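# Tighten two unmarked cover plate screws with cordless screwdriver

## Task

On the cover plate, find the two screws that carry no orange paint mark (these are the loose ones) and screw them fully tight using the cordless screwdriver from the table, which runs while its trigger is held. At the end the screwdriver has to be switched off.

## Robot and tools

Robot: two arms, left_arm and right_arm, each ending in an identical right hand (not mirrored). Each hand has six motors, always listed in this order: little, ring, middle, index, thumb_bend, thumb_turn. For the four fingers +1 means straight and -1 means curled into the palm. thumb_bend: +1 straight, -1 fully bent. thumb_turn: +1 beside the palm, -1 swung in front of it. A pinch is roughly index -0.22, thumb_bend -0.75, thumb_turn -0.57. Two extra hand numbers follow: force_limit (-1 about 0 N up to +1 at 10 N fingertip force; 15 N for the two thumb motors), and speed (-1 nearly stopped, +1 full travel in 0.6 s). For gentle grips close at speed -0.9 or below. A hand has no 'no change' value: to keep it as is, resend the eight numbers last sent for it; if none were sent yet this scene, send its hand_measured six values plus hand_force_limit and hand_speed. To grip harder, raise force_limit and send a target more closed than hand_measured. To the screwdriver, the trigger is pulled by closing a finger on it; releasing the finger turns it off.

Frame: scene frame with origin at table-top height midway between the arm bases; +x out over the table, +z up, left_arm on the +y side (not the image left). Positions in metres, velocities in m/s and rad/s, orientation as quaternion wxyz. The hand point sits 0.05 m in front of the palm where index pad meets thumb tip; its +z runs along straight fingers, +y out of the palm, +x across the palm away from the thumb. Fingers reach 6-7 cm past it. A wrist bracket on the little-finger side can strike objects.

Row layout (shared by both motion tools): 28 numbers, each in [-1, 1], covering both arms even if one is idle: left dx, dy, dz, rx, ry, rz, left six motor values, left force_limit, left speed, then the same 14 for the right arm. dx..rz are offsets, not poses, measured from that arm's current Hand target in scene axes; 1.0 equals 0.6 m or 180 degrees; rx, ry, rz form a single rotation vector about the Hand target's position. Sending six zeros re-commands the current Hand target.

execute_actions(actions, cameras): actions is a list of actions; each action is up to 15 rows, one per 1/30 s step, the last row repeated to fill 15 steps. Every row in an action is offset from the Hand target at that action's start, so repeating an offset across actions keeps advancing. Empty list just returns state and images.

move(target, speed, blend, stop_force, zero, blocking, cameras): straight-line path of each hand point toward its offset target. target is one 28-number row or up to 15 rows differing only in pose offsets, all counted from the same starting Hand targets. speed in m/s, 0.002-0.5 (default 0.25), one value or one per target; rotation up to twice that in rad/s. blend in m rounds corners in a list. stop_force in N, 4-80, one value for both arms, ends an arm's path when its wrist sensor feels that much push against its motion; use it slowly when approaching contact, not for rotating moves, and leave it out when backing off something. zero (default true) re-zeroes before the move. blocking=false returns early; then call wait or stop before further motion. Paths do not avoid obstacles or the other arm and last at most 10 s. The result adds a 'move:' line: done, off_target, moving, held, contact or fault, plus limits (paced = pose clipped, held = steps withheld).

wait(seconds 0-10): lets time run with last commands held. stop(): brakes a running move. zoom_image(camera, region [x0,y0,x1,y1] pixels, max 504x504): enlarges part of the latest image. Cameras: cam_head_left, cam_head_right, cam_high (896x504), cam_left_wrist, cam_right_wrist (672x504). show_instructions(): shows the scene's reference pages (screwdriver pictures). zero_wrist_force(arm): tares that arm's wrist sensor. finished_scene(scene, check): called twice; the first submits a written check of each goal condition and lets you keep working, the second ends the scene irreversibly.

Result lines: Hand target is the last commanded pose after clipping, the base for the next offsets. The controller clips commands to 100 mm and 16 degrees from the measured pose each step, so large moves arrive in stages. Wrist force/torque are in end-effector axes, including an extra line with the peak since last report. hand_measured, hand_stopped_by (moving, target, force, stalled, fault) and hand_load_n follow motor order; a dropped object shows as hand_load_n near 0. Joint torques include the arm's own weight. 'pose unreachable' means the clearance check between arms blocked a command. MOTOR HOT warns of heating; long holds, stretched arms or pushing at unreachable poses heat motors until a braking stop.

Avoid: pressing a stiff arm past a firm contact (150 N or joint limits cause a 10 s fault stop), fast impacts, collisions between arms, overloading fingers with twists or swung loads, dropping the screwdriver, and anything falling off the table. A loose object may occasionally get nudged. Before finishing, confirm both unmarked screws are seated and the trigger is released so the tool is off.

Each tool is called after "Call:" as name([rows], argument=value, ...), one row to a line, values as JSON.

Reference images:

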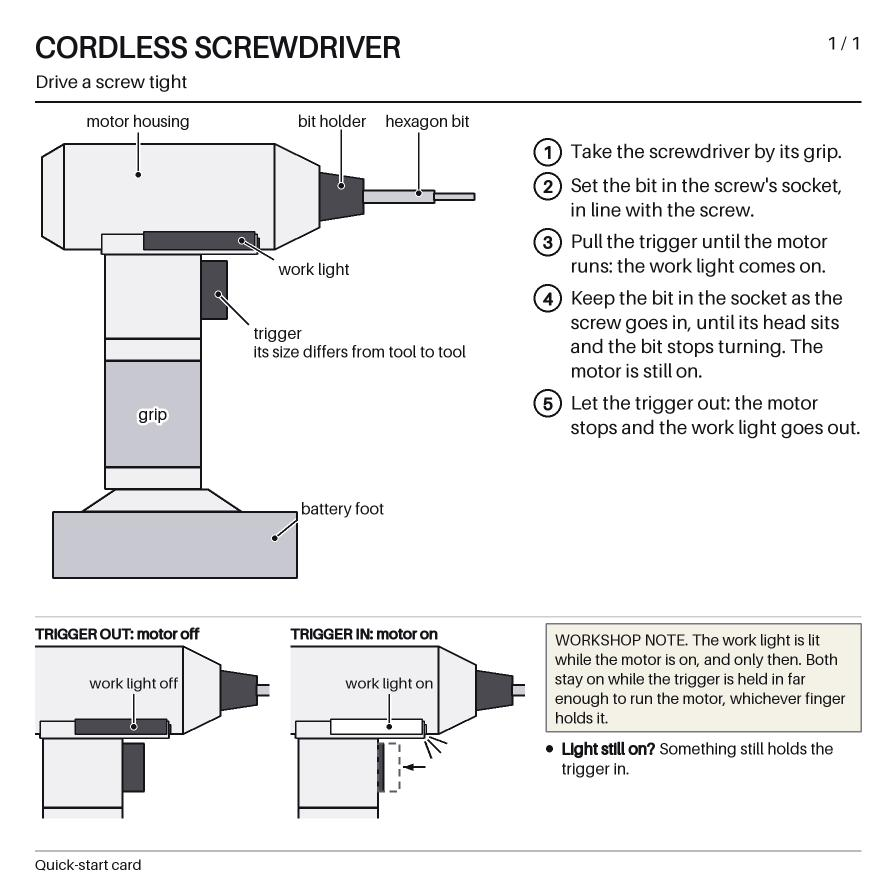

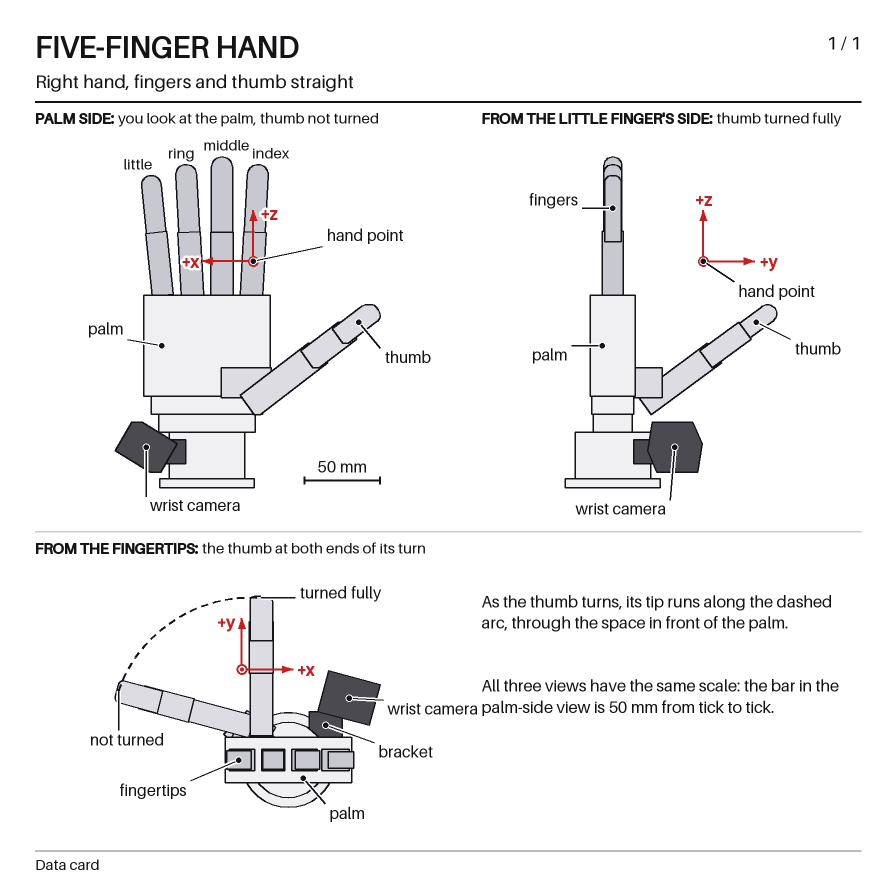

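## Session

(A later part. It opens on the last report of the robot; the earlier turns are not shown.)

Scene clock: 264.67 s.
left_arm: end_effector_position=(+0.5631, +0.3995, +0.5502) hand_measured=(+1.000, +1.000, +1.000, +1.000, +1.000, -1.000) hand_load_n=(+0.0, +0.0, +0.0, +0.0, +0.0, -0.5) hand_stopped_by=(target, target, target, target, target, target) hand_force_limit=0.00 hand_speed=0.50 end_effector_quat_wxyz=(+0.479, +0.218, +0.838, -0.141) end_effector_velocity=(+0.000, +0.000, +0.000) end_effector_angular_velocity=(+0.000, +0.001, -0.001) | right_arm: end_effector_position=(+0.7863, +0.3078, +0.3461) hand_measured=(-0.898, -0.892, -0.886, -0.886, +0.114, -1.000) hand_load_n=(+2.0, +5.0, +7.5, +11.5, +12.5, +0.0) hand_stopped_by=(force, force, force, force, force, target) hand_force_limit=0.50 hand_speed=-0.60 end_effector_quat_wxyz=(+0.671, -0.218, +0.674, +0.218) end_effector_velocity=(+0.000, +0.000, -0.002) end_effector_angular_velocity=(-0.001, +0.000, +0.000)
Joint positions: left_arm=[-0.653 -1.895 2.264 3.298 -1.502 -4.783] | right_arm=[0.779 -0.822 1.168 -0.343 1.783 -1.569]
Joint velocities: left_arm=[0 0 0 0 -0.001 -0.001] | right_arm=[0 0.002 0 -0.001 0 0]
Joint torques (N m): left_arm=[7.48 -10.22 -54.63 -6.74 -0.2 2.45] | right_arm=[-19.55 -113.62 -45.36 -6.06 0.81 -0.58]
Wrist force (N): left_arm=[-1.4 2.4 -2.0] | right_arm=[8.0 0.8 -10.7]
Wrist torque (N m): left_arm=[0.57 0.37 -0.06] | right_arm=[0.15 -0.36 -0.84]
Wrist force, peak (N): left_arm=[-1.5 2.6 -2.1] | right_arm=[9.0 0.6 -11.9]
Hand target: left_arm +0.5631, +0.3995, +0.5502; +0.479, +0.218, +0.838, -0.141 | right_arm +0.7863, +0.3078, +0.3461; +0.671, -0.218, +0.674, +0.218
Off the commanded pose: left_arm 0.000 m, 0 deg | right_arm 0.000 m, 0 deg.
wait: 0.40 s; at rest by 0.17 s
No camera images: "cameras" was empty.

Call:
move(target=[0,0,0,0,0,0,1,1,1,1,1,-1,0,0.5,0.0010,0.0007,0,0,0,0,-0.98,-0.98,-0.98,-0.9,-0.98,-1,0.5,-0.6], speed=0.003, stop_force=8, cameras=["cam_left_wrist"])

Call:
zoom_image(camera="cam_left_wrist", region=[385, 180, 415, 203])

Scene clock: 265.63 s.
left_arm: end_effector_position=(+0.5631, +0.3995, +0.5502) hand_measured=(+1.000, +1.000, +1.000, +1.000, +1.000, -1.000) hand_load_n=(+0.0, +0.0, +0.0, +0.0, +0.0, +0.0) hand_stopped_by=(target, target, target, target, target, target) hand_force_limit=0.00 hand_speed=0.50 end_effector_quat_wxyz=(+0.479, +0.218, +0.838, -0.141) end_effector_velocity=(+0.000, -0.001, +0.000) end_effector_angular_velocity=(+0.001, -0.001, -0.002) | right_arm: end_effector_position=(+0.7865, +0.3079, +0.3460) hand_measured=(-0.898, -0.892, -0.886, -0.886, +0.114, -1.000) hand_load_n=(+2.0, +5.5, +7.5, +11.0, +13.0, -0.5) hand_stopped_by=(force, force, force, force, force, target) hand_force_limit=0.50 hand_speed=-0.60 end_effector_quat_wxyz=(+0.671, -0.218, +0.674, +0.218) end_effector_velocity=(+0.000, +0.000, +0.001) end_effector_angular_velocity=(+0.000, +0.000, +0.000)
Joint positions: left_arm=[-0.653 -1.895 2.264 3.298 -1.502 -4.783] | right_arm=[0.779 -0.822 1.168 -0.343 1.783 -1.569]
Joint velocities: left_arm=[-0.001 0 0 -0.001 0 0.002] | right_arm=[0 -0.001 0 0 0 0]
Joint torques (N m): left_arm=[4.99 -10.73 -54.62 -6.63 -0.31 1.95] | right_arm=[-19.14 -124.74 -47.51 -8.44 1 -0.36]
Wrist force (N): left_arm=[-1.5 2.4 -2.1] | right_arm=[9.6 0.7 -18.1]
Wrist torque (N m): left_arm=[0.57 0.39 -0.08] | right_arm=[0.40 -0.56 -0.77]
Wrist force, peak (N): left_arm=[-1.8 2.6 -2.2] | right_arm=[10.8 0.9 -20.3]
Hand target: left_arm +0.5631, +0.3995, +0.5502; +0.479, +0.218, +0.838, -0.141 | right_arm +0.7865, +0.3079, +0.3461; +0.671, -0.218, +0.674, +0.218
Off the commanded pose: left_arm 0.000 m, 0 deg | right_arm 0.001 m, 0 deg.
move: contact (right_arm)
Images, in order (width x height): cam_left_wrist 672x504.

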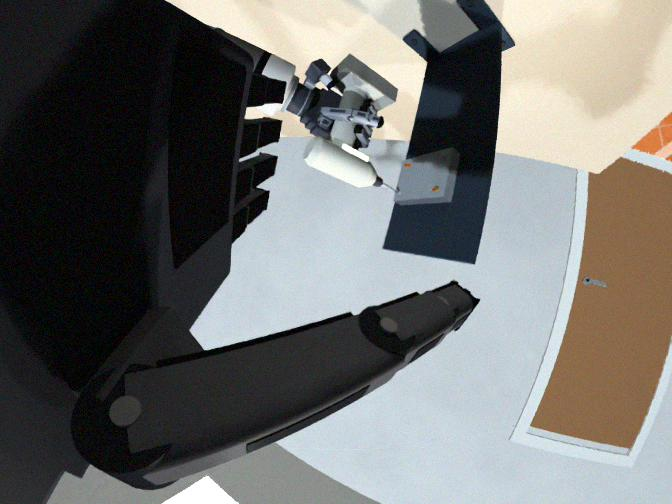

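Scaled by 16.800 from the camera's 672x504 image, which has a finer 960x720 frame.

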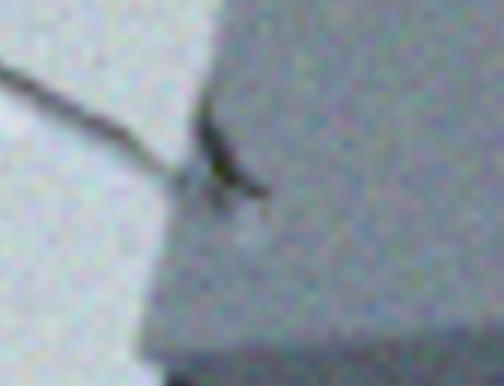

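Call:
wait(seconds=1, cameras=["cam_head_right"])

Call:
zoom_image(camera="cam_head_right", region=[150, 180, 402, 332])

Scene clock: 266.93 s.
left_arm: end_effector_position=(+0.5631, +0.3995, +0.5502) hand_measured=(+1.000, +1.000, +1.000, +1.000, +1.000, -1.000) hand_load_n=(+0.0, +0.0, +0.0, +0.0, -0.5, -0.5) hand_stopped_by=(target, target, target, target, target, target) hand_force_limit=0.00 hand_speed=0.50 end_effector_quat_wxyz=(+0.479, +0.218, +0.838, -0.141) end_effector_velocity=(+0.000, +0.000, +0.000) end_effector_angular_velocity=(+0.000, +0.000, +0.000) | right_arm: end_effector_position=(+0.7865, +0.3079, +0.3461) hand_measured=(-0.898, -0.892, -0.886, -0.886, +0.114, -1.000) hand_load_n=(+2.0, +5.0, +7.5, +10.5, +13.0, +0.0) hand_stopped_by=(force, force, force, force, force, target) hand_force_limit=0.50 hand_speed=-0.60 end_effector_quat_wxyz=(+0.671, -0.218, +0.674, +0.218) end_effector_velocity=(+0.000, +0.000, +0.000) end_effector_angular_velocity=(+0.000, +0.000, +0.000)
Joint positions: left_arm=[-0.653 -1.895 2.264 3.298 -1.502 -4.783] | right_arm=[0.779 -0.822 1.168 -0.343 1.783 -1.569]
Joint velocities: left_arm=[0 0 0 0.001 0 0] | right_arm=[0 0 0 -0.001 0.001 0]
Joint torques (N m): left_arm=[7.1 -11.68 -54.23 -6.6 -0.63 2.57] | right_arm=[-13.93 -124.87 -49.54 -7.53 2 -0.53]
Wrist force (N): left_arm=[-1.1 2.2 -2.0] | right_arm=[9.6 0.7 -16.6]
Wrist torque (N m): left_arm=[0.54 0.32 -0.06] | right_arm=[0.32 -0.49 -0.78]
Wrist force, peak (N): left_arm=[-1.5 2.4 -2.2] | right_arm=[9.8 0.8 -18.0]
Hand target: left_arm +0.5631, +0.3995, +0.5502; +0.479, +0.218, +0.838, -0.141 | right_arm +0.7865, +0.3079, +0.3461; +0.671, -0.218, +0.674, +0.218
Off the commanded pose: left_arm 0.000 m, 0 deg | right_arm 0.001 m, 0 deg.
wait: 1.00 s; at rest from the start
Images, in order (width x height): cam_head_right 896x504.

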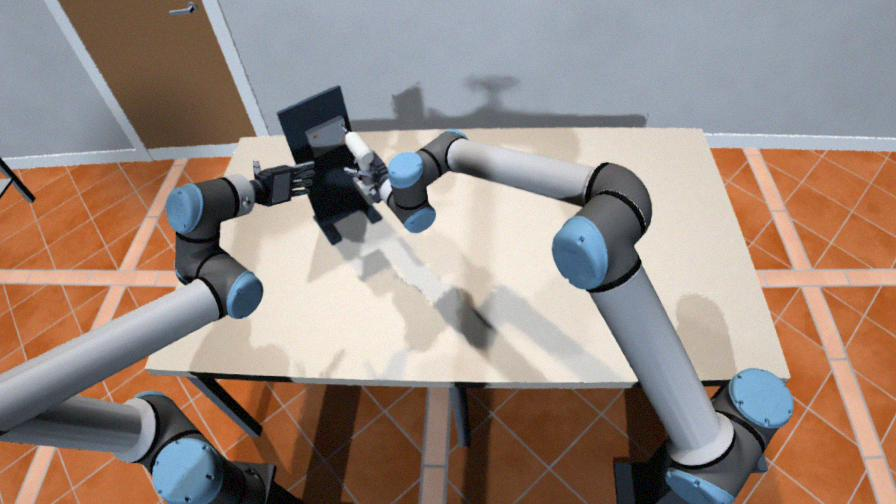

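Scaled by 2.000.

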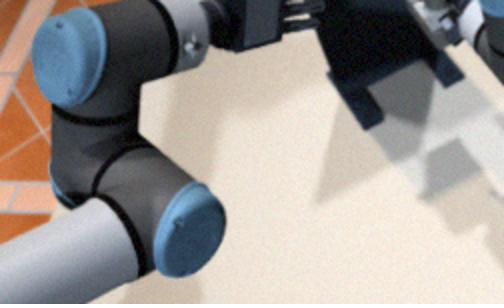

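Call:
move(target=[0,0,0,0,0,0,1,1,1,1,1,-1,0,0.5,0,0,0,0,0,0,-0.98,-0.98,-0.98,-0.5,-0.98,-1,0.5,-0.6], speed=0.003, cameras=[])

Call:
move(target=[0,0,0,0,0,0,1,1,1,1,1,-1,0,0.5,-0.0405,-0.0294,0,0,0,0,-0.98,-0.98,-0.98,-0.5,-0.98,-1,0.5,-0.6], speed=0.03, cameras=["cam_left_wrist"])

Call:
zoom_image(camera="cam_left_wrist", region=[385, 180, 415, 203])

Call:
zoom_image(camera="cam_left_wrist", region=[390, 140, 470, 210])

Scene clock: 268.00 s.
left_arm: end_effector_position=(+0.5631, +0.3995, +0.5502) hand_measured=(+1.000, +1.000, +1.000, +1.000, +1.000, -1.000) hand_load_n=(+0.0, +0.0, +0.0, +0.0, +0.0, +0.0) hand_stopped_by=(target, target, target, target, target, target) hand_force_limit=0.00 hand_speed=0.50 end_effector_quat_wxyz=(+0.479, +0.218, +0.838, -0.141) end_effector_velocity=(+0.000, +0.000, +0.000) end_effector_angular_velocity=(+0.000, +0.000, +0.000) | right_arm: end_effector_position=(+0.7865, +0.3079, +0.3461) hand_measured=(-0.898, -0.892, -0.886, -0.500, +0.114, -1.000) hand_load_n=(+2.0, +6.0, +9.0, +0.0, +12.0, +1.0) hand_stopped_by=(force, force, force, target, force, target) hand_force_limit=0.50 hand_speed=-0.60 end_effector_quat_wxyz=(+0.671, -0.218, +0.674, +0.218) end_effector_velocity=(+0.000, +0.000, +0.002) end_effector_angular_velocity=(+0.002, -0.002, -0.001)
Joint positions: left_arm=[-0.653 -1.895 2.264 3.298 -1.502 -4.783] | right_arm=[0.779 -0.822 1.168 -0.343 1.783 -1.569]
Joint velocities: left_arm=[0 0 0 0 0 0] | right_arm=[0 -0.001 0 -0.001 0 0]
Joint torques (N m): left_arm=[7.79 -11.01 -53.92 -6.87 -0.21 1.95] | right_arm=[-10.54 -116.81 -50.14 -3.71 0.45 -0.54]
Wrist force (N): left_arm=[-1.6 2.6 -2.0] | right_arm=[4.7 -2.2 -1.8]
Wrist torque (N m): left_arm=[0.61 0.40 -0.07] | right_arm=[0.09 -0.38 0.09]
Wrist force, peak (N): left_arm=[-1.6 2.6 -2.0] | right_arm=[10.9 -1.3 -18.7]
Hand target: left_arm +0.5631, +0.3995, +0.5502; +0.479, +0.218, +0.838, -0.141 | right_arm +0.7865, +0.3079, +0.3461; +0.671, -0.218, +0.674, +0.218
Off the commanded pose: left_arm 0.000 m, 0 deg | right_arm 0.000 m, 0 deg.
move: done
No camera images: "cameras" was empty.

Scene clock: 269.30 s.
left_arm: end_effector_position=(+0.5631, +0.3995, +0.5502) hand_measured=(+1.000, +1.000, +1.000, +1.000, +1.000, -1.000) hand_load_n=(+0.0, +0.0, +0.0, +0.0, +0.0, +0.0) hand_stopped_by=(target, target, target, target, target, target) hand_force_limit=0.00 hand_speed=0.50 end_effector_quat_wxyz=(+0.479, +0.218, +0.838, -0.141) end_effector_velocity=(+0.000, +0.001, +0.000) end_effector_angular_velocity=(+0.001, -0.001, +0.001) | right_arm: end_effector_position=(+0.7621, +0.2902, +0.3461) hand_measured=(-0.898, -0.892, -0.886, -0.500, +0.114, -1.000) hand_load_n=(+1.0, +6.0, +10.5, +0.0, +9.5, +2.5) hand_stopped_by=(force, force, force, target, force, target) hand_force_limit=0.50 hand_speed=-0.60 end_effector_quat_wxyz=(+0.672, -0.218, +0.674, +0.218) end_effector_velocity=(+0.001, +0.001, -0.001) end_effector_angular_velocity=(-0.001, +0.001, +0.000)
Joint positions: left_arm=[-0.653 -1.895 2.264 3.298 -1.502 -4.783] | right_arm=[0.786 -0.868 1.249 -0.378 1.79 -1.569]
Joint velocities: left_arm=[0.001 -0.001 0 0 0 0.001] | right_arm=[0 0.002 -0.003 0.002 0 0]
Joint torques (N m): left_arm=[3.63 -11.59 -53.71 -6.67 -0.6 1.96] | right_arm=[3.08 -100.8 -50.52 -1.31 0.44 0.64]
Wrist force (N): left_arm=[-1.7 2.2 -2.1] | right_arm=[6.9 -0.2 -0.3]
Wrist torque (N m): left_arm=[0.55 0.42 -0.09] | right_arm=[-0.18 -0.09 0.05]
Wrist force, peak (N): left_arm=[-1.5 2.5 -2.4] | right_arm=[7.6 -0.3 -0.8]
Hand target: left_arm +0.5631, +0.3995, +0.5502; +0.479, +0.218, +0.838, -0.141 | right_arm +0.7622, +0.2902, +0.3460; +0.671, -0.218, +0.674, +0.218
Off the commanded pose: left_arm 0.000 m, 0 deg | right_arm 0.000 m, 0 deg.
move: done
Images, in order (width x height): cam_left_wrist 672x504.

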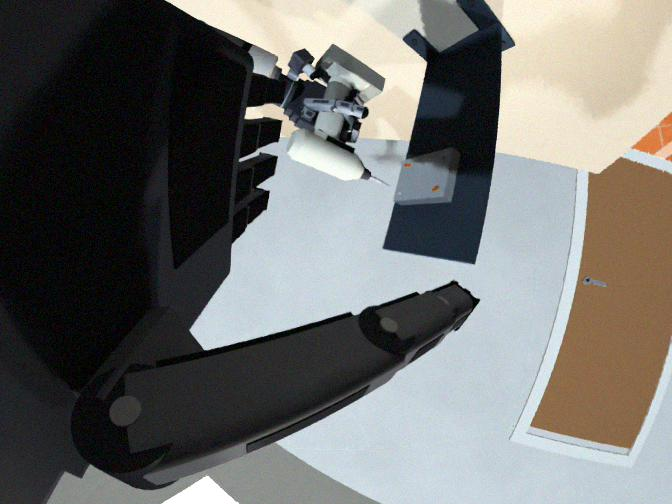

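Scaled by 16.800 from the camera's 672x504 image, which has a finer 960x720 frame.

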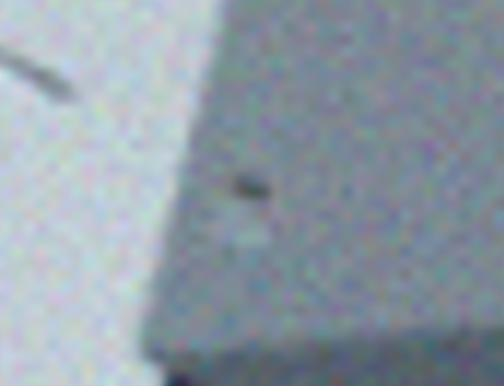

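Scaled by 6.300 from the camera's 672x504 image, which has a finer 960x720 frame.

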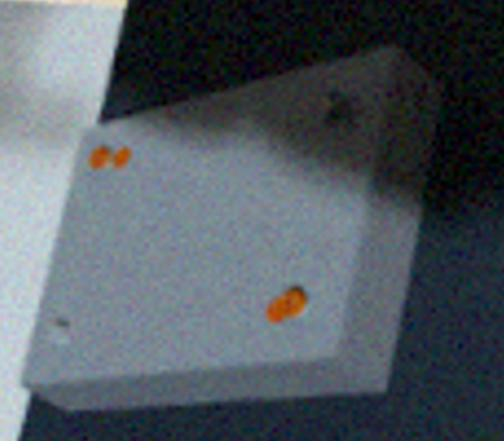

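Call:
move(target=[0,0,0,0,0,0,1,1,1,1,1,-1,0,0.5,-0.2025,-0.1468,0,0,0,0,-0.98,-0.98,-0.98,-0.5,-0.98,-1,0.5,-0.6], speed=0.12, cameras=[])

Call:
move(target=[0.1283,0.2667,0.0167,0,0,-0.1944,1,1,1,1,1,-1,0,0.5,0,0,0,0,0,0,-0.98,-0.98,-0.98,-0.5,-0.98,-1,0.5,-0.6], speed=0.15, cameras=["cam_left_wrist","cam_head_right"])

Scene clock: 271.40 s.
left_arm: end_effector_position=(+0.5631, +0.3995, +0.5502) hand_measured=(+1.000, +1.000, +1.000, +1.000, +1.000, -1.000) hand_load_n=(+0.0, +0.0, +0.0, +0.0, +0.0, +0.0) hand_stopped_by=(target, target, target, target, target, target) hand_force_limit=0.00 hand_speed=0.50 end_effector_quat_wxyz=(+0.479, +0.218, +0.838, -0.141) end_effector_velocity=(+0.000, +0.000, +0.000) end_effector_angular_velocity=(+0.001, +0.000, +0.000) | right_arm: end_effector_position=(+0.6406, +0.2021, +0.3459) hand_measured=(-0.898, -0.892, -0.886, -0.500, +0.114, -1.000) hand_load_n=(+0.5, +6.0, +10.0, +0.0, +9.5, +2.5) hand_stopped_by=(force, force, force, target, force, target) hand_force_limit=0.50 hand_speed=-0.60 end_effector_quat_wxyz=(+0.672, -0.218, +0.674, +0.218) end_effector_velocity=(+0.000, +0.000, +0.001) end_effector_angular_velocity=(+0.000, +0.000, +0.000)
Joint positions: left_arm=[-0.653 -1.895 2.264 3.298 -1.502 -4.783] | right_arm=[0.827 -1.074 1.594 -0.517 1.831 -1.568]
Joint velocities: left_arm=[0.001 0.001 0 0 0 0.001] | right_arm=[0 -0.001 0.001 0.001 0 0]
Joint torques (N m): left_arm=[2.86 -9.52 -54.53 -6.72 -0.39 2.05] | right_arm=[-16.12 -95.64 -39.8 -1.75 -1.43 0.77]
Wrist force (N): left_arm=[-1.0 2.0 -1.8] | right_arm=[6.9 -0.6 -0.4]
Wrist torque (N m): left_arm=[0.50 0.30 -0.06] | right_arm=[-0.24 -0.10 0.02]
Wrist force, peak (N): left_arm=[-1.4 2.5 -2.4] | right_arm=[7.0 -0.3 -3.0]
Hand target: left_arm +0.5631, +0.3995, +0.5502; +0.479, +0.218, +0.838, -0.141 | right_arm +0.6407, +0.2019, +0.3459; +0.671, -0.218, +0.674, +0.218
Off the commanded pose: left_arm 0.000 m, 0 deg | right_arm 0.000 m, 0 deg.
move: done
No camera images: "cameras" was empty.

Scene clock: 273.93 s.
left_arm: end_effector_position=(+0.6402, +0.5602, +0.5604) hand_measured=(+1.000, +1.000, +1.000, +1.000, +1.000, -1.000) hand_load_n=(+0.0, +0.0, +0.0, +0.0, +0.0, -0.5) hand_stopped_by=(target, target, target, target, target, target) hand_force_limit=0.00 hand_speed=0.50 end_effector_quat_wxyz=(+0.415, +0.460, +0.734, -0.278) end_effector_velocity=(+0.000, +0.000, +0.000) end_effector_angular_velocity=(+0.000, -0.001, -0.001) | right_arm: end_effector_position=(+0.6407, +0.2019, +0.3458) hand_measured=(-0.898, -0.892, -0.886, -0.500, +0.114, -1.000) hand_load_n=(+0.5, +6.0, +10.5, +0.0, +10.0, +2.5) hand_stopped_by=(force, force, force, target, force, target) hand_force_limit=0.50 hand_speed=-0.60 end_effector_quat_wxyz=(+0.671, -0.218, +0.674, +0.218) end_effector_velocity=(+0.000, +0.000, +0.000) end_effector_angular_velocity=(+0.000, +0.000, +0.000)
Joint positions: left_arm=[0.005 -1.644 1.979 3.805 -2.504 -3.849] | right_arm=[0.827 -1.074 1.594 -0.517 1.831 -1.568]
Joint velocities: left_arm=[0 0 0 0.001 -0.001 0.001] | right_arm=[0 0 0 0 0 0]
Joint torques (N m): left_arm=[8.09 -47.01 -32.57 -1.23 -3.19 2.67] | right_arm=[-14.06 -101.41 -43.1 -2.99 -0.94 -0.62]
Wrist force (N): left_arm=[-1.7 2.5 -2.2] | right_arm=[7.0 -0.4 -0.2]
Wrist torque (N m): left_arm=[0.62 0.43 -0.10] | right_arm=[-0.22 -0.12 0.04]
Wrist force, peak (N): left_arm=[-1.5 3.8 -3.0] | right_arm=[7.1 -0.5 -0.6]
Hand target: left_arm +0.6401, +0.5602, +0.5604; +0.415, +0.460, +0.734, -0.278 | right_arm +0.6407, +0.2019, +0.3459; +0.671, -0.218, +0.674, +0.218
Off the commanded pose: left_arm 0.001 m, 0 deg | right_arm 0.000 m, 0 deg.
move: done
Images, in order (width x height): cam_head_right 896x504, cam_left_wrist 672x504.

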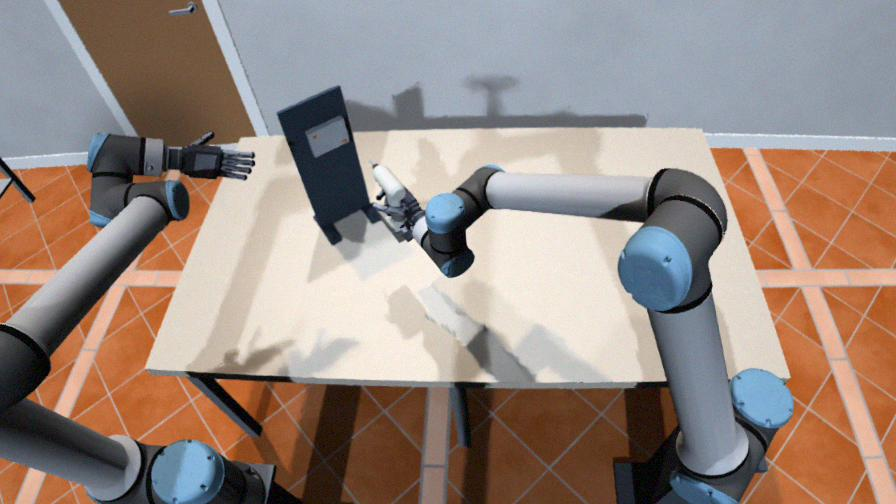

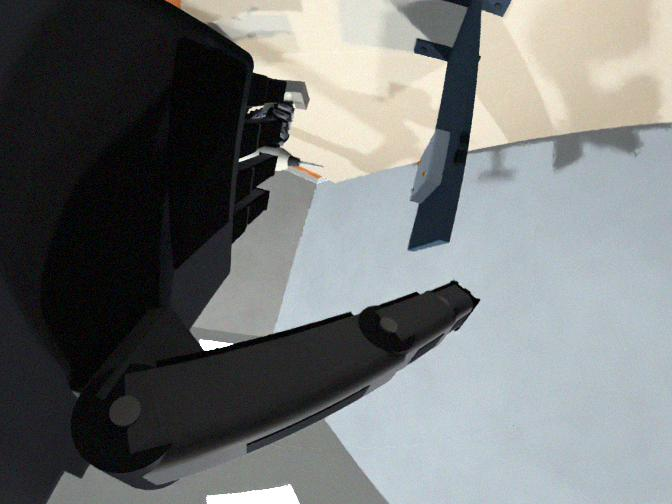

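Call:
zoom_image(camera="cam_left_wrist", region=[404, 125, 454, 210])

Call:
zoom_image(camera="cam_head_right", region=[290, 105, 370, 165])

Call:
zoom_image(camera="cam_head_left", region=[290, 105, 370, 165])

Scaled by 5.929 from the camera's 672x504 image, which has a finer 960x720 frame.

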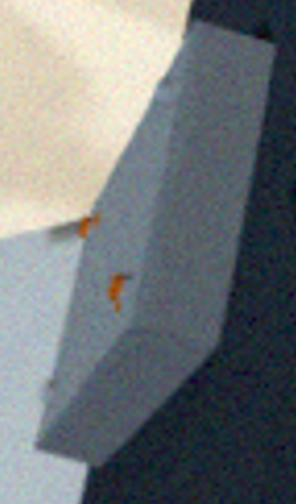

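Scaled by 6.300.

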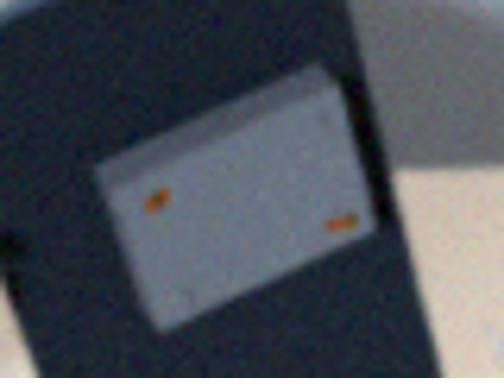

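This scene's latest camera images include none from cam_head_left. They are from: cam_head_right, cam_left_wrist. cam_head_left's image comes with the result of a call that names it in "cameras".

Call:
zoom_image(camera="cam_left_wrist", region=[405, 180, 425, 200])

Call:
zoom_image(camera="cam_left_wrist", region=[422, 130, 442, 150])

Call:
zoom_image(camera="cam_left_wrist", region=[410, 157, 430, 182])

Scaled by 25.200 from the camera's 672x504 image, which has a finer 960x720 frame.

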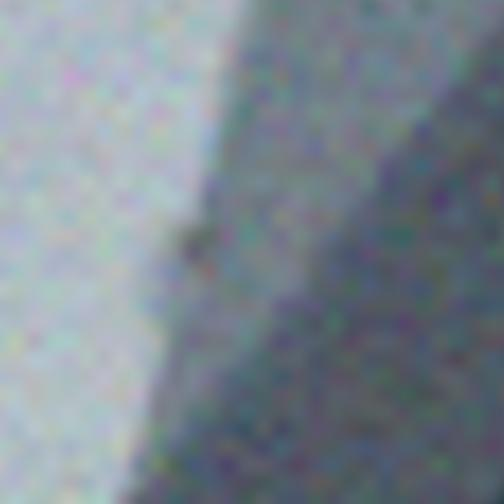

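Scaled by 25.200 from the camera's 672x504 image, which has a finer 960x720 frame.

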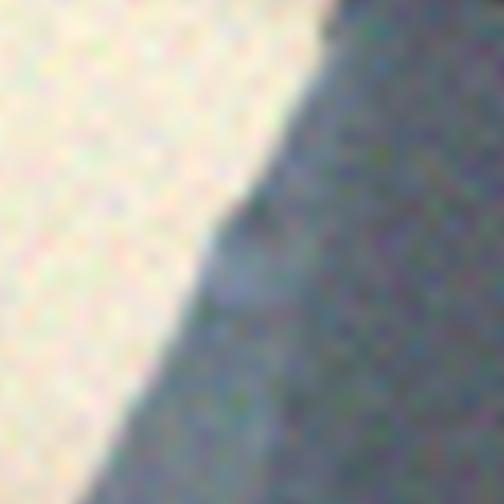

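Scaled by 20.160 from the camera's 672x504 image, which has a finer 960x720 frame.

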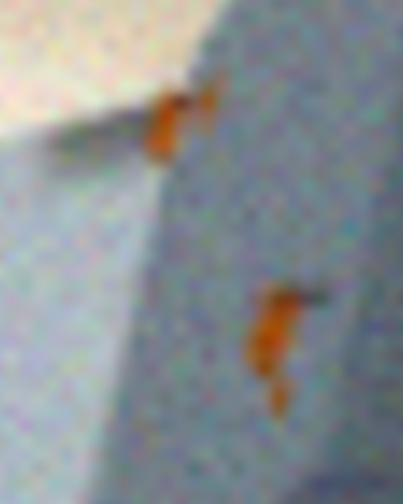

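Call:
move(target=[0.14,-0.165,-0.087,0,0,0,1,1,1,1,1,-1,0,0.5,0,0,0,0,0,0,-0.98,-0.98,-0.98,-0.5,-0.98,-1,0.5,-0.6], speed=0.12, cameras=["cam_left_wrist","cam_head_left"])

Scene clock: 276.40 s.
left_arm: end_effector_position=(+0.7241, +0.4612, +0.5080) hand_measured=(+1.000, +1.000, +1.000, +1.000, +1.000, -1.000) hand_load_n=(+0.0, +0.0, +0.0, +0.0, +0.5, -0.5) hand_stopped_by=(target, target, target, target, target, target) hand_force_limit=0.00 hand_speed=0.50 end_effector_quat_wxyz=(+0.415, +0.460, +0.734, -0.278) end_effector_velocity=(-0.001, +0.000, -0.001) end_effector_angular_velocity=(+0.000, +0.000, -0.001) | right_arm: end_effector_position=(+0.6407, +0.2019, +0.3459) hand_measured=(-0.898, -0.892, -0.886, -0.500, +0.114, -1.000) hand_load_n=(+1.0, +6.0, +10.0, +0.0, +9.5, +2.0) hand_stopped_by=(force, force, force, target, force, target) hand_force_limit=0.50 hand_speed=-0.60 end_effector_quat_wxyz=(+0.671, -0.218, +0.674, +0.218) end_effector_velocity=(+0.000, +0.000, +0.000) end_effector_angular_velocity=(+0.000, +0.000, +0.000)
Joint positions: left_arm=[-0.149 -1.481 1.941 3.529 -2.411 -4.042] | right_arm=[0.827 -1.074 1.594 -0.517 1.831 -1.568]
Joint velocities: left_arm=[0 0 0.001 0.001 0 0.002] | right_arm=[0 0 0 0.001 0 0]
Joint torques (N m): left_arm=[6.52 -59.48 -30.26 -1.45 -3.41 3.79] | right_arm=[-13.16 -101.4 -47.7 -4.19 -0.92 -0.29]
Wrist force (N): left_arm=[-1.1 2.2 -2.3] | right_arm=[6.3 0.1 -0.7]
Wrist torque (N m): left_arm=[0.58 0.35 -0.08] | right_arm=[-0.11 -0.01 0.01]
Wrist force, peak (N): left_arm=[-1.4 2.2 -3.7] | right_arm=[7.1 -0.4 -0.3]
Hand target: left_arm +0.7240, +0.4612, +0.5078; +0.415, +0.460, +0.734, -0.278 | right_arm +0.6407, +0.2019, +0.3459; +0.671, -0.218, +0.674, +0.218
Off the commanded pose: left_arm 0.000 m, 0 deg | right_arm 0.000 m, 0 deg.
move: done
Images, in order (width x height): cam_head_left 896x504, cam_left_wrist 672x504.

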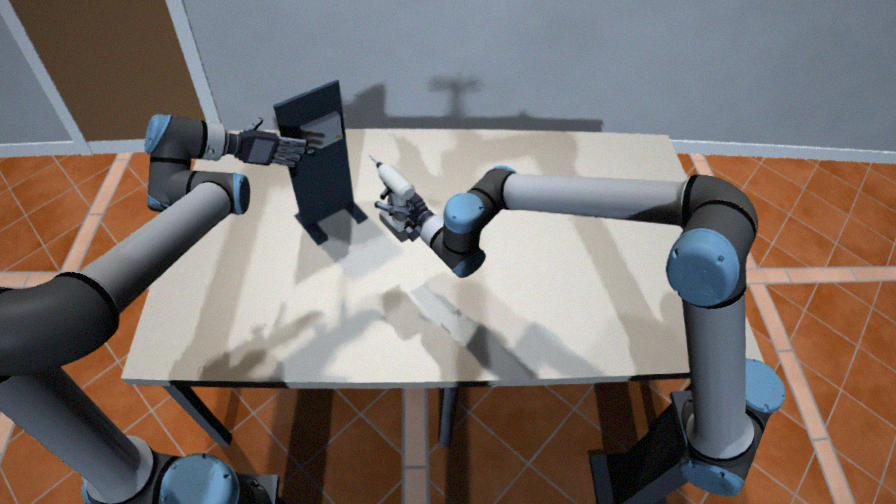

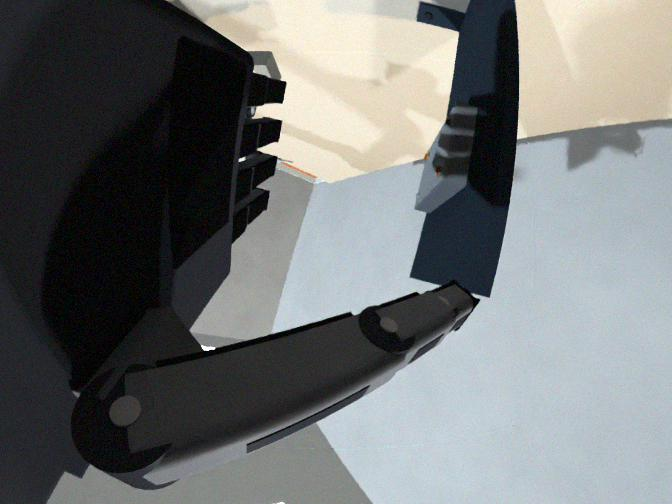

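Call:
zoom_image(camera="cam_left_wrist", region=[405, 95, 475, 220])

Call:
zoom_image(camera="cam_left_wrist", region=[410, 145, 440, 215])

Scaled by 4.032 from the camera's 672x504 image, which has a finer 960x720 frame.

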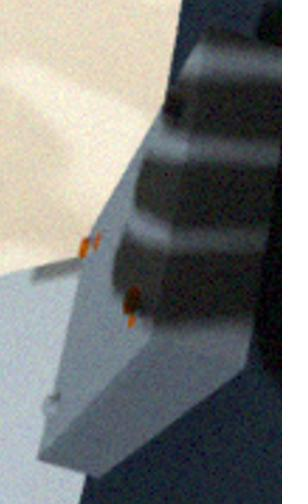

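Scaled by 7.200 from the camera's 672x504 image, which has a finer 960x720 frame.

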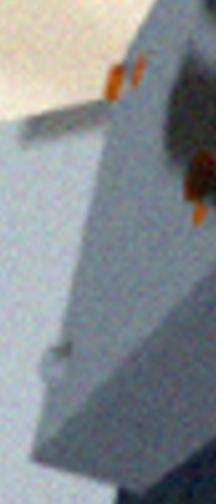

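Call:
zoom_image(camera="cam_left_wrist", region=[410, 185, 430, 205])

Call:
zoom_image(camera="cam_left_wrist", region=[416, 145, 436, 165])

Call:
zoom_image(camera="cam_left_wrist", region=[438, 110, 458, 130])

Scaled by 25.200 from the camera's 672x504 image, which has a finer 960x720 frame.

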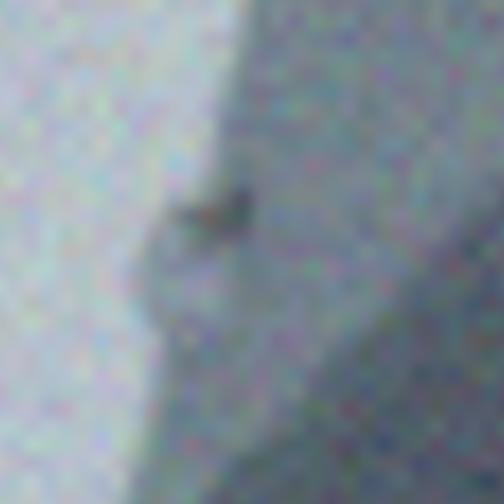

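Scaled by 25.200 from the camera's 672x504 image, which has a finer 960x720 frame.

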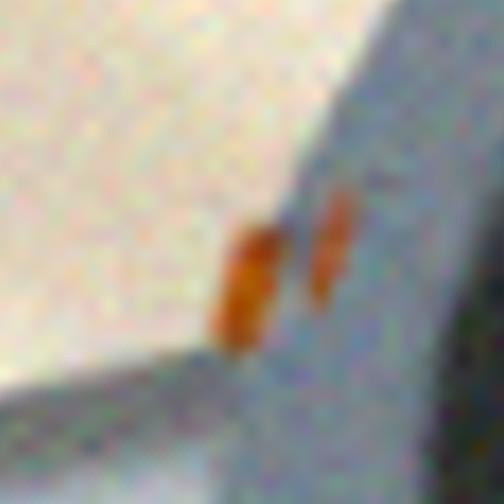

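Scaled by 25.200 from the camera's 672x504 image, which has a finer 960x720 frame.

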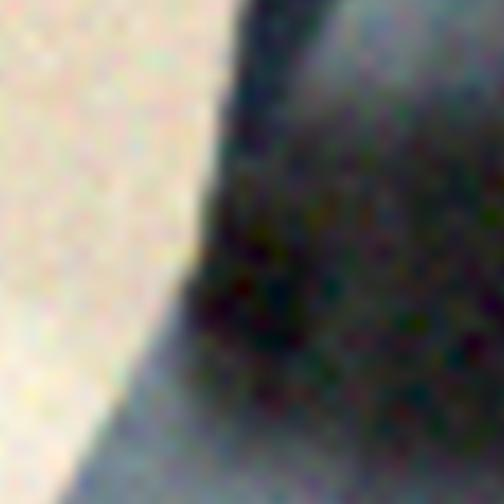

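Call:
move(target=[-0.14,0.165,0.087,0,0,0,1,1,1,1,1,-1,0,0.5,0.02,0.0145,-0.36,0,0,0,-0.98,-0.98,-0.98,-0.5,-0.98,-1,0.5,-0.6], speed=0.12, cameras=["cam_head_right","cam_right_wrist"])

Call:
move(target=[0,0,0,0,0,0,1,1,1,1,1,-1,0,0.5,0,0,-0.04,0,0,0,-0.98,-0.98,-0.98,-0.5,-0.98,-1,0.5,-0.6], speed=0.015, stop_force=6, cameras=["cam_head_right"])

Scene clock: 279.17 s.
left_arm: end_effector_position=(+0.6399, +0.5602, +0.5603) hand_measured=(+1.000, +1.000, +1.000, +1.000, +1.000, -1.000) hand_load_n=(+0.0, +0.0, +0.0, +0.0, +0.0, -0.5) hand_stopped_by=(target, target, target, target, target, target) hand_force_limit=0.00 hand_speed=0.50 end_effector_quat_wxyz=(+0.415, +0.460, +0.734, -0.278) end_effector_velocity=(+0.000, +0.000, +0.000) end_effector_angular_velocity=(+0.000, +0.001, +0.002) | right_arm: end_effector_position=(+0.6527, +0.2109, +0.1301) hand_measured=(-0.898, -0.892, -0.886, -0.500, +0.114, -1.000) hand_load_n=(+1.0, +6.0, +10.0, +0.0, +9.5, +2.0) hand_stopped_by=(force, force, force, target, force, target) hand_force_limit=0.50 hand_speed=-0.60 end_effector_quat_wxyz=(+0.671, -0.218, +0.674, +0.218) end_effector_velocity=(+0.000, +0.000, +0.001) end_effector_angular_velocity=(+0.001, -0.001, +0.000)
Joint positions: left_arm=[0.005 -1.645 1.979 3.805 -2.504 -3.848] | right_arm=[0.823 -0.838 1.654 -0.813 1.827 -1.568]
Joint velocities: left_arm=[-0.001 0 0 -0.001 0.001 -0.003] | right_arm=[0 -0.001 0 0 0 0]
Joint torques (N m): left_arm=[-12.44 -18.51 -54.89 -7.61 1.34 -4.16] | right_arm=[-8.97 -104.16 -40.36 -1.95 -0.56 0.99]
Wrist force (N): left_arm=[-1.6 2.6 -2.4] | right_arm=[6.6 -0.4 -0.7]
Wrist torque (N m): left_arm=[0.64 0.42 -0.09] | right_arm=[-0.21 -0.04 0.01]
Wrist force, peak (N): left_arm=[-1.6 2.1 -3.2] | right_arm=[9.6 -0.3 -0.9]
Hand target: left_arm +0.6401, +0.5602, +0.5604; +0.415, +0.460, +0.734, -0.278 | right_arm +0.6527, +0.2109, +0.1301; +0.671, -0.218, +0.674, +0.218
Off the commanded pose: left_arm 0.000 m, 0 deg | right_arm 0.000 m, 0 deg.
move: done
Images, in order (width x height): cam_head_right 896x504, cam_right_wrist 672x504.

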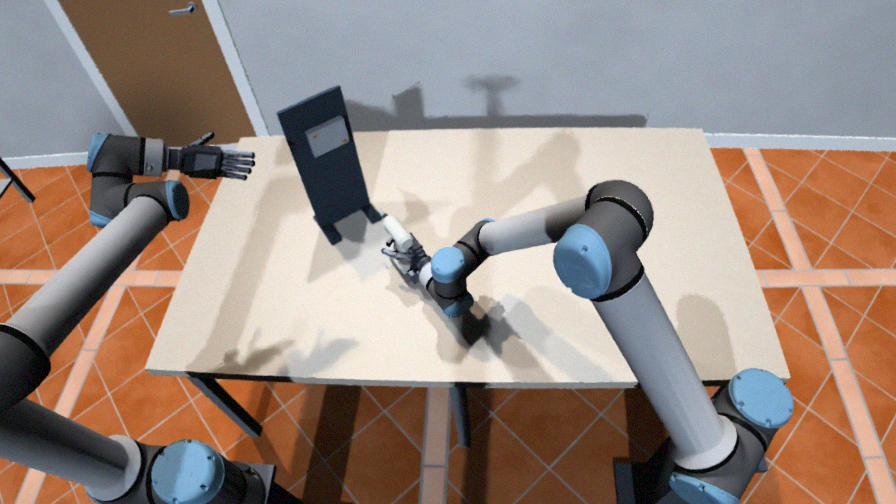

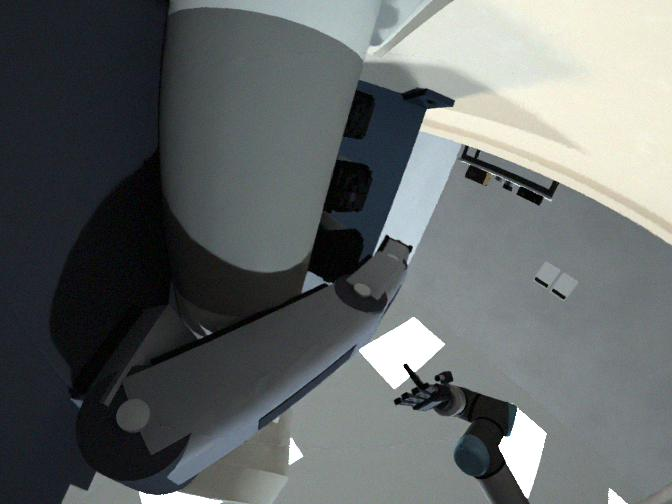

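Scene clock: 280.70 s.
left_arm: end_effector_position=(+0.6401, +0.5602, +0.5604) hand_measured=(+1.000, +1.000, +1.000, +1.000, +1.000, -1.000) hand_load_n=(+0.5, +0.0, +0.0, +0.0, +0.0, +0.0) hand_stopped_by=(target, target, target, target, target, target) hand_force_limit=0.00 hand_speed=0.50 end_effector_quat_wxyz=(+0.415, +0.460, +0.734, -0.278) end_effector_velocity=(+0.000, +0.000, +0.000) end_effector_angular_velocity=(-0.001, +0.001, +0.000) | right_arm: end_effector_position=(+0.6527, +0.2109, +0.1191) hand_measured=(-0.898, -0.892, -0.886, -0.500, +0.114, -1.000) hand_load_n=(+2.0, +6.5, +10.0, +0.0, +10.0, +2.0) hand_stopped_by=(force, force, force, target, force, target) hand_force_limit=0.50 hand_speed=-0.60 end_effector_quat_wxyz=(+0.671, -0.218, +0.674, +0.218) end_effector_velocity=(+0.000, +0.000, +0.000) end_effector_angular_velocity=(+0.000, +0.000, +0.001)
Joint positions: left_arm=[0.005 -1.645 1.979 3.805 -2.504 -3.849] | right_arm=[0.823 -0.825 1.655 -0.827 1.827 -1.568]
Joint velocities: left_arm=[0.001 0.001 0 0 -0.001 0] | right_arm=[0 0 0 0 0 0]
Joint torques (N m): left_arm=[-12.46 -16.23 -53.1 -6.92 0.69 -3.76] | right_arm=[3.01 -110.08 -31.76 -1.36 0.82 -0.31]
Wrist force (N): left_arm=[-1.8 2.4 -1.8] | right_arm=[5.0 -0.2 -0.8]
Wrist torque (N m): left_arm=[0.58 0.44 -0.10] | right_arm=[-0.17 -0.05 -0.06]
Wrist force, peak (N): left_arm=[-1.8 2.9 -2.1] | right_arm=[7.1 -0.2 -0.7]
Hand target: left_arm +0.6401, +0.5602, +0.5604; +0.415, +0.460, +0.734, -0.278 | right_arm +0.6527, +0.2109, +0.1192; +0.671, -0.218, +0.674, +0.218
Off the commanded pose: left_arm 0.000 m, 0 deg | right_arm 0.013 m, 0 deg.
move: contact (right_arm)
Images, in order (width x height): cam_head_right 896x504.

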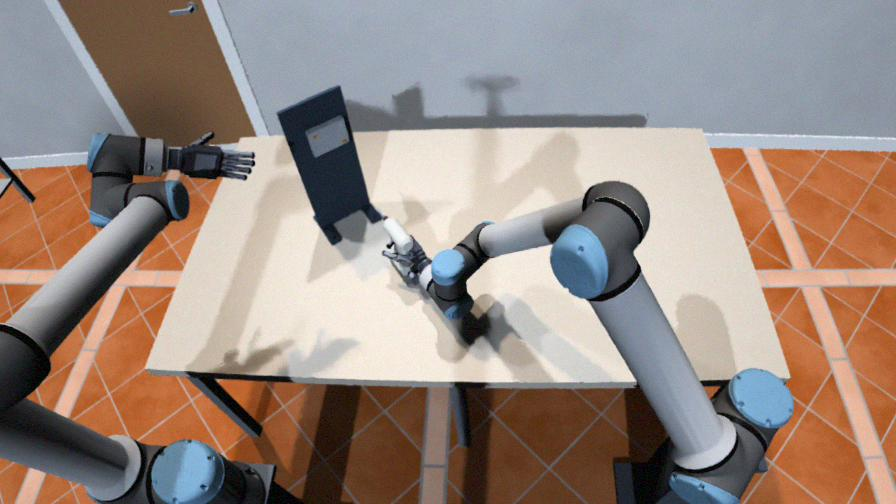

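Call:
move(target=[0,0,0,0,0,0,1,1,1,1,1,-1,0,0.5,0,0,-0.005,0,0,0,-0.98,-0.98,-0.98,-0.5,-0.98,-1,0.5,-0.6], speed=0.004, stop_force=5, cameras=["cam_head_left", "cam_left_wrist"])

Call:
zoom_image(camera="cam_left_wrist", region=[260, 40, 400, 180])

Scene clock: 281.70 s.
left_arm: end_effector_position=(+0.6401, +0.5602, +0.5604) hand_measured=(+1.000, +1.000, +1.000, +1.000, +1.000, -1.000) hand_load_n=(-0.5, -0.5, +0.0, +0.0, +0.0, +0.0) hand_stopped_by=(target, target, target, target, target, target) hand_force_limit=0.00 hand_speed=0.50 end_effector_quat_wxyz=(+0.415, +0.460, +0.734, -0.278) end_effector_velocity=(+0.000, +0.000, +0.000) end_effector_angular_velocity=(+0.000, +0.001, +0.000) | right_arm: end_effector_position=(+0.6527, +0.2109, +0.1190) hand_measured=(-0.898, -0.892, -0.886, -0.500, +0.114, -1.000) hand_load_n=(+1.5, +6.5, +10.0, +0.0, +10.0, +2.0) hand_stopped_by=(force, force, force, target, force, target) hand_force_limit=0.50 hand_speed=-0.60 end_effector_quat_wxyz=(+0.671, -0.218, +0.674, +0.218) end_effector_velocity=(+0.000, +0.000, +0.000) end_effector_angular_velocity=(+0.000, +0.000, +0.001)
Joint positions: left_arm=[0.005 -1.645 1.979 3.805 -2.504 -3.849] | right_arm=[0.823 -0.825 1.655 -0.827 1.827 -1.568]
Joint velocities: left_arm=[0 0 0 0 0 0] | right_arm=[0 0 0 0.001 -0.001 0]
Joint torques (N m): left_arm=[-11.13 -18.36 -51.01 -6.75 0.61 -3.3] | right_arm=[2.64 -103.67 -33.36 0.13 0.51 -0.32]
Wrist force (N): left_arm=[-1.9 2.3 -1.8] | right_arm=[0.8 -0.3 -0.1]
Wrist torque (N m): left_arm=[0.57 0.45 -0.12] | right_arm=[-0.21 -0.18 -0.30]
Wrist force, peak (N): left_arm=[-1.9 3.0 -1.7] | right_arm=[5.6 -0.4 -0.5]
Hand target: left_arm +0.6401, +0.5602, +0.5604; +0.415, +0.460, +0.734, -0.278 | right_arm +0.6527, +0.2109, +0.1190; +0.671, -0.218, +0.674, +0.218
Off the commanded pose: left_arm 0.000 m, 0 deg | right_arm 0.003 m, 0 deg.
move: contact (right_arm)
Images, in order (width x height): cam_head_left 896x504, cam_left_wrist 672x504.

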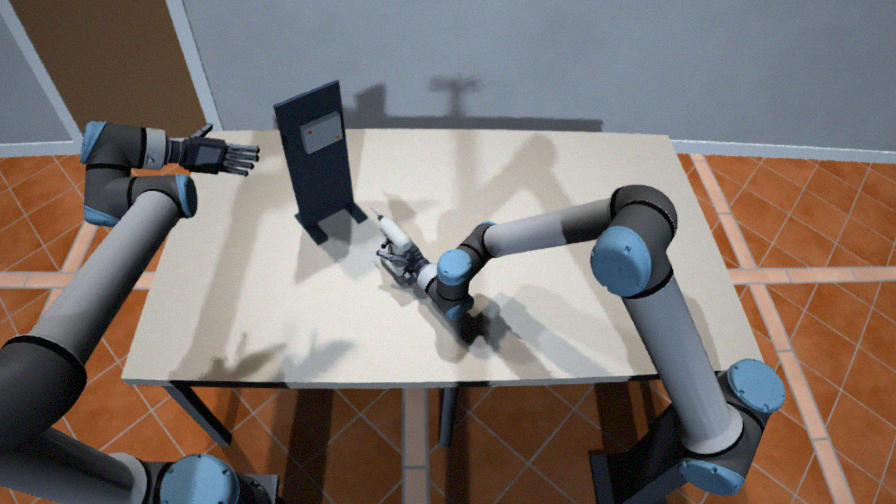

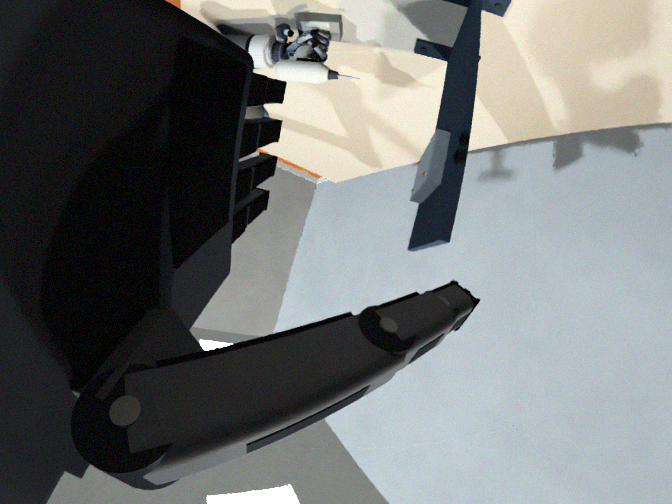

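Scaled by 3.600 from the camera's 672x504 image, which has a finer 960x720 frame.

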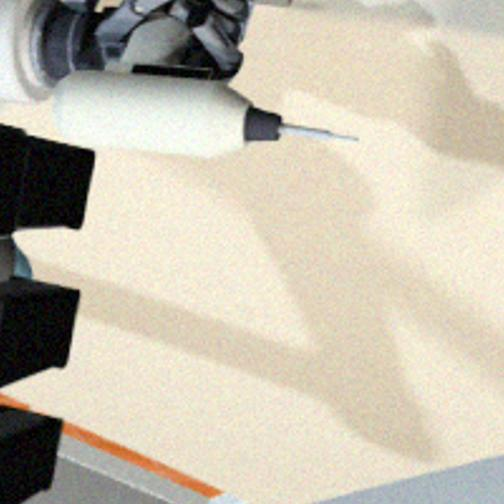

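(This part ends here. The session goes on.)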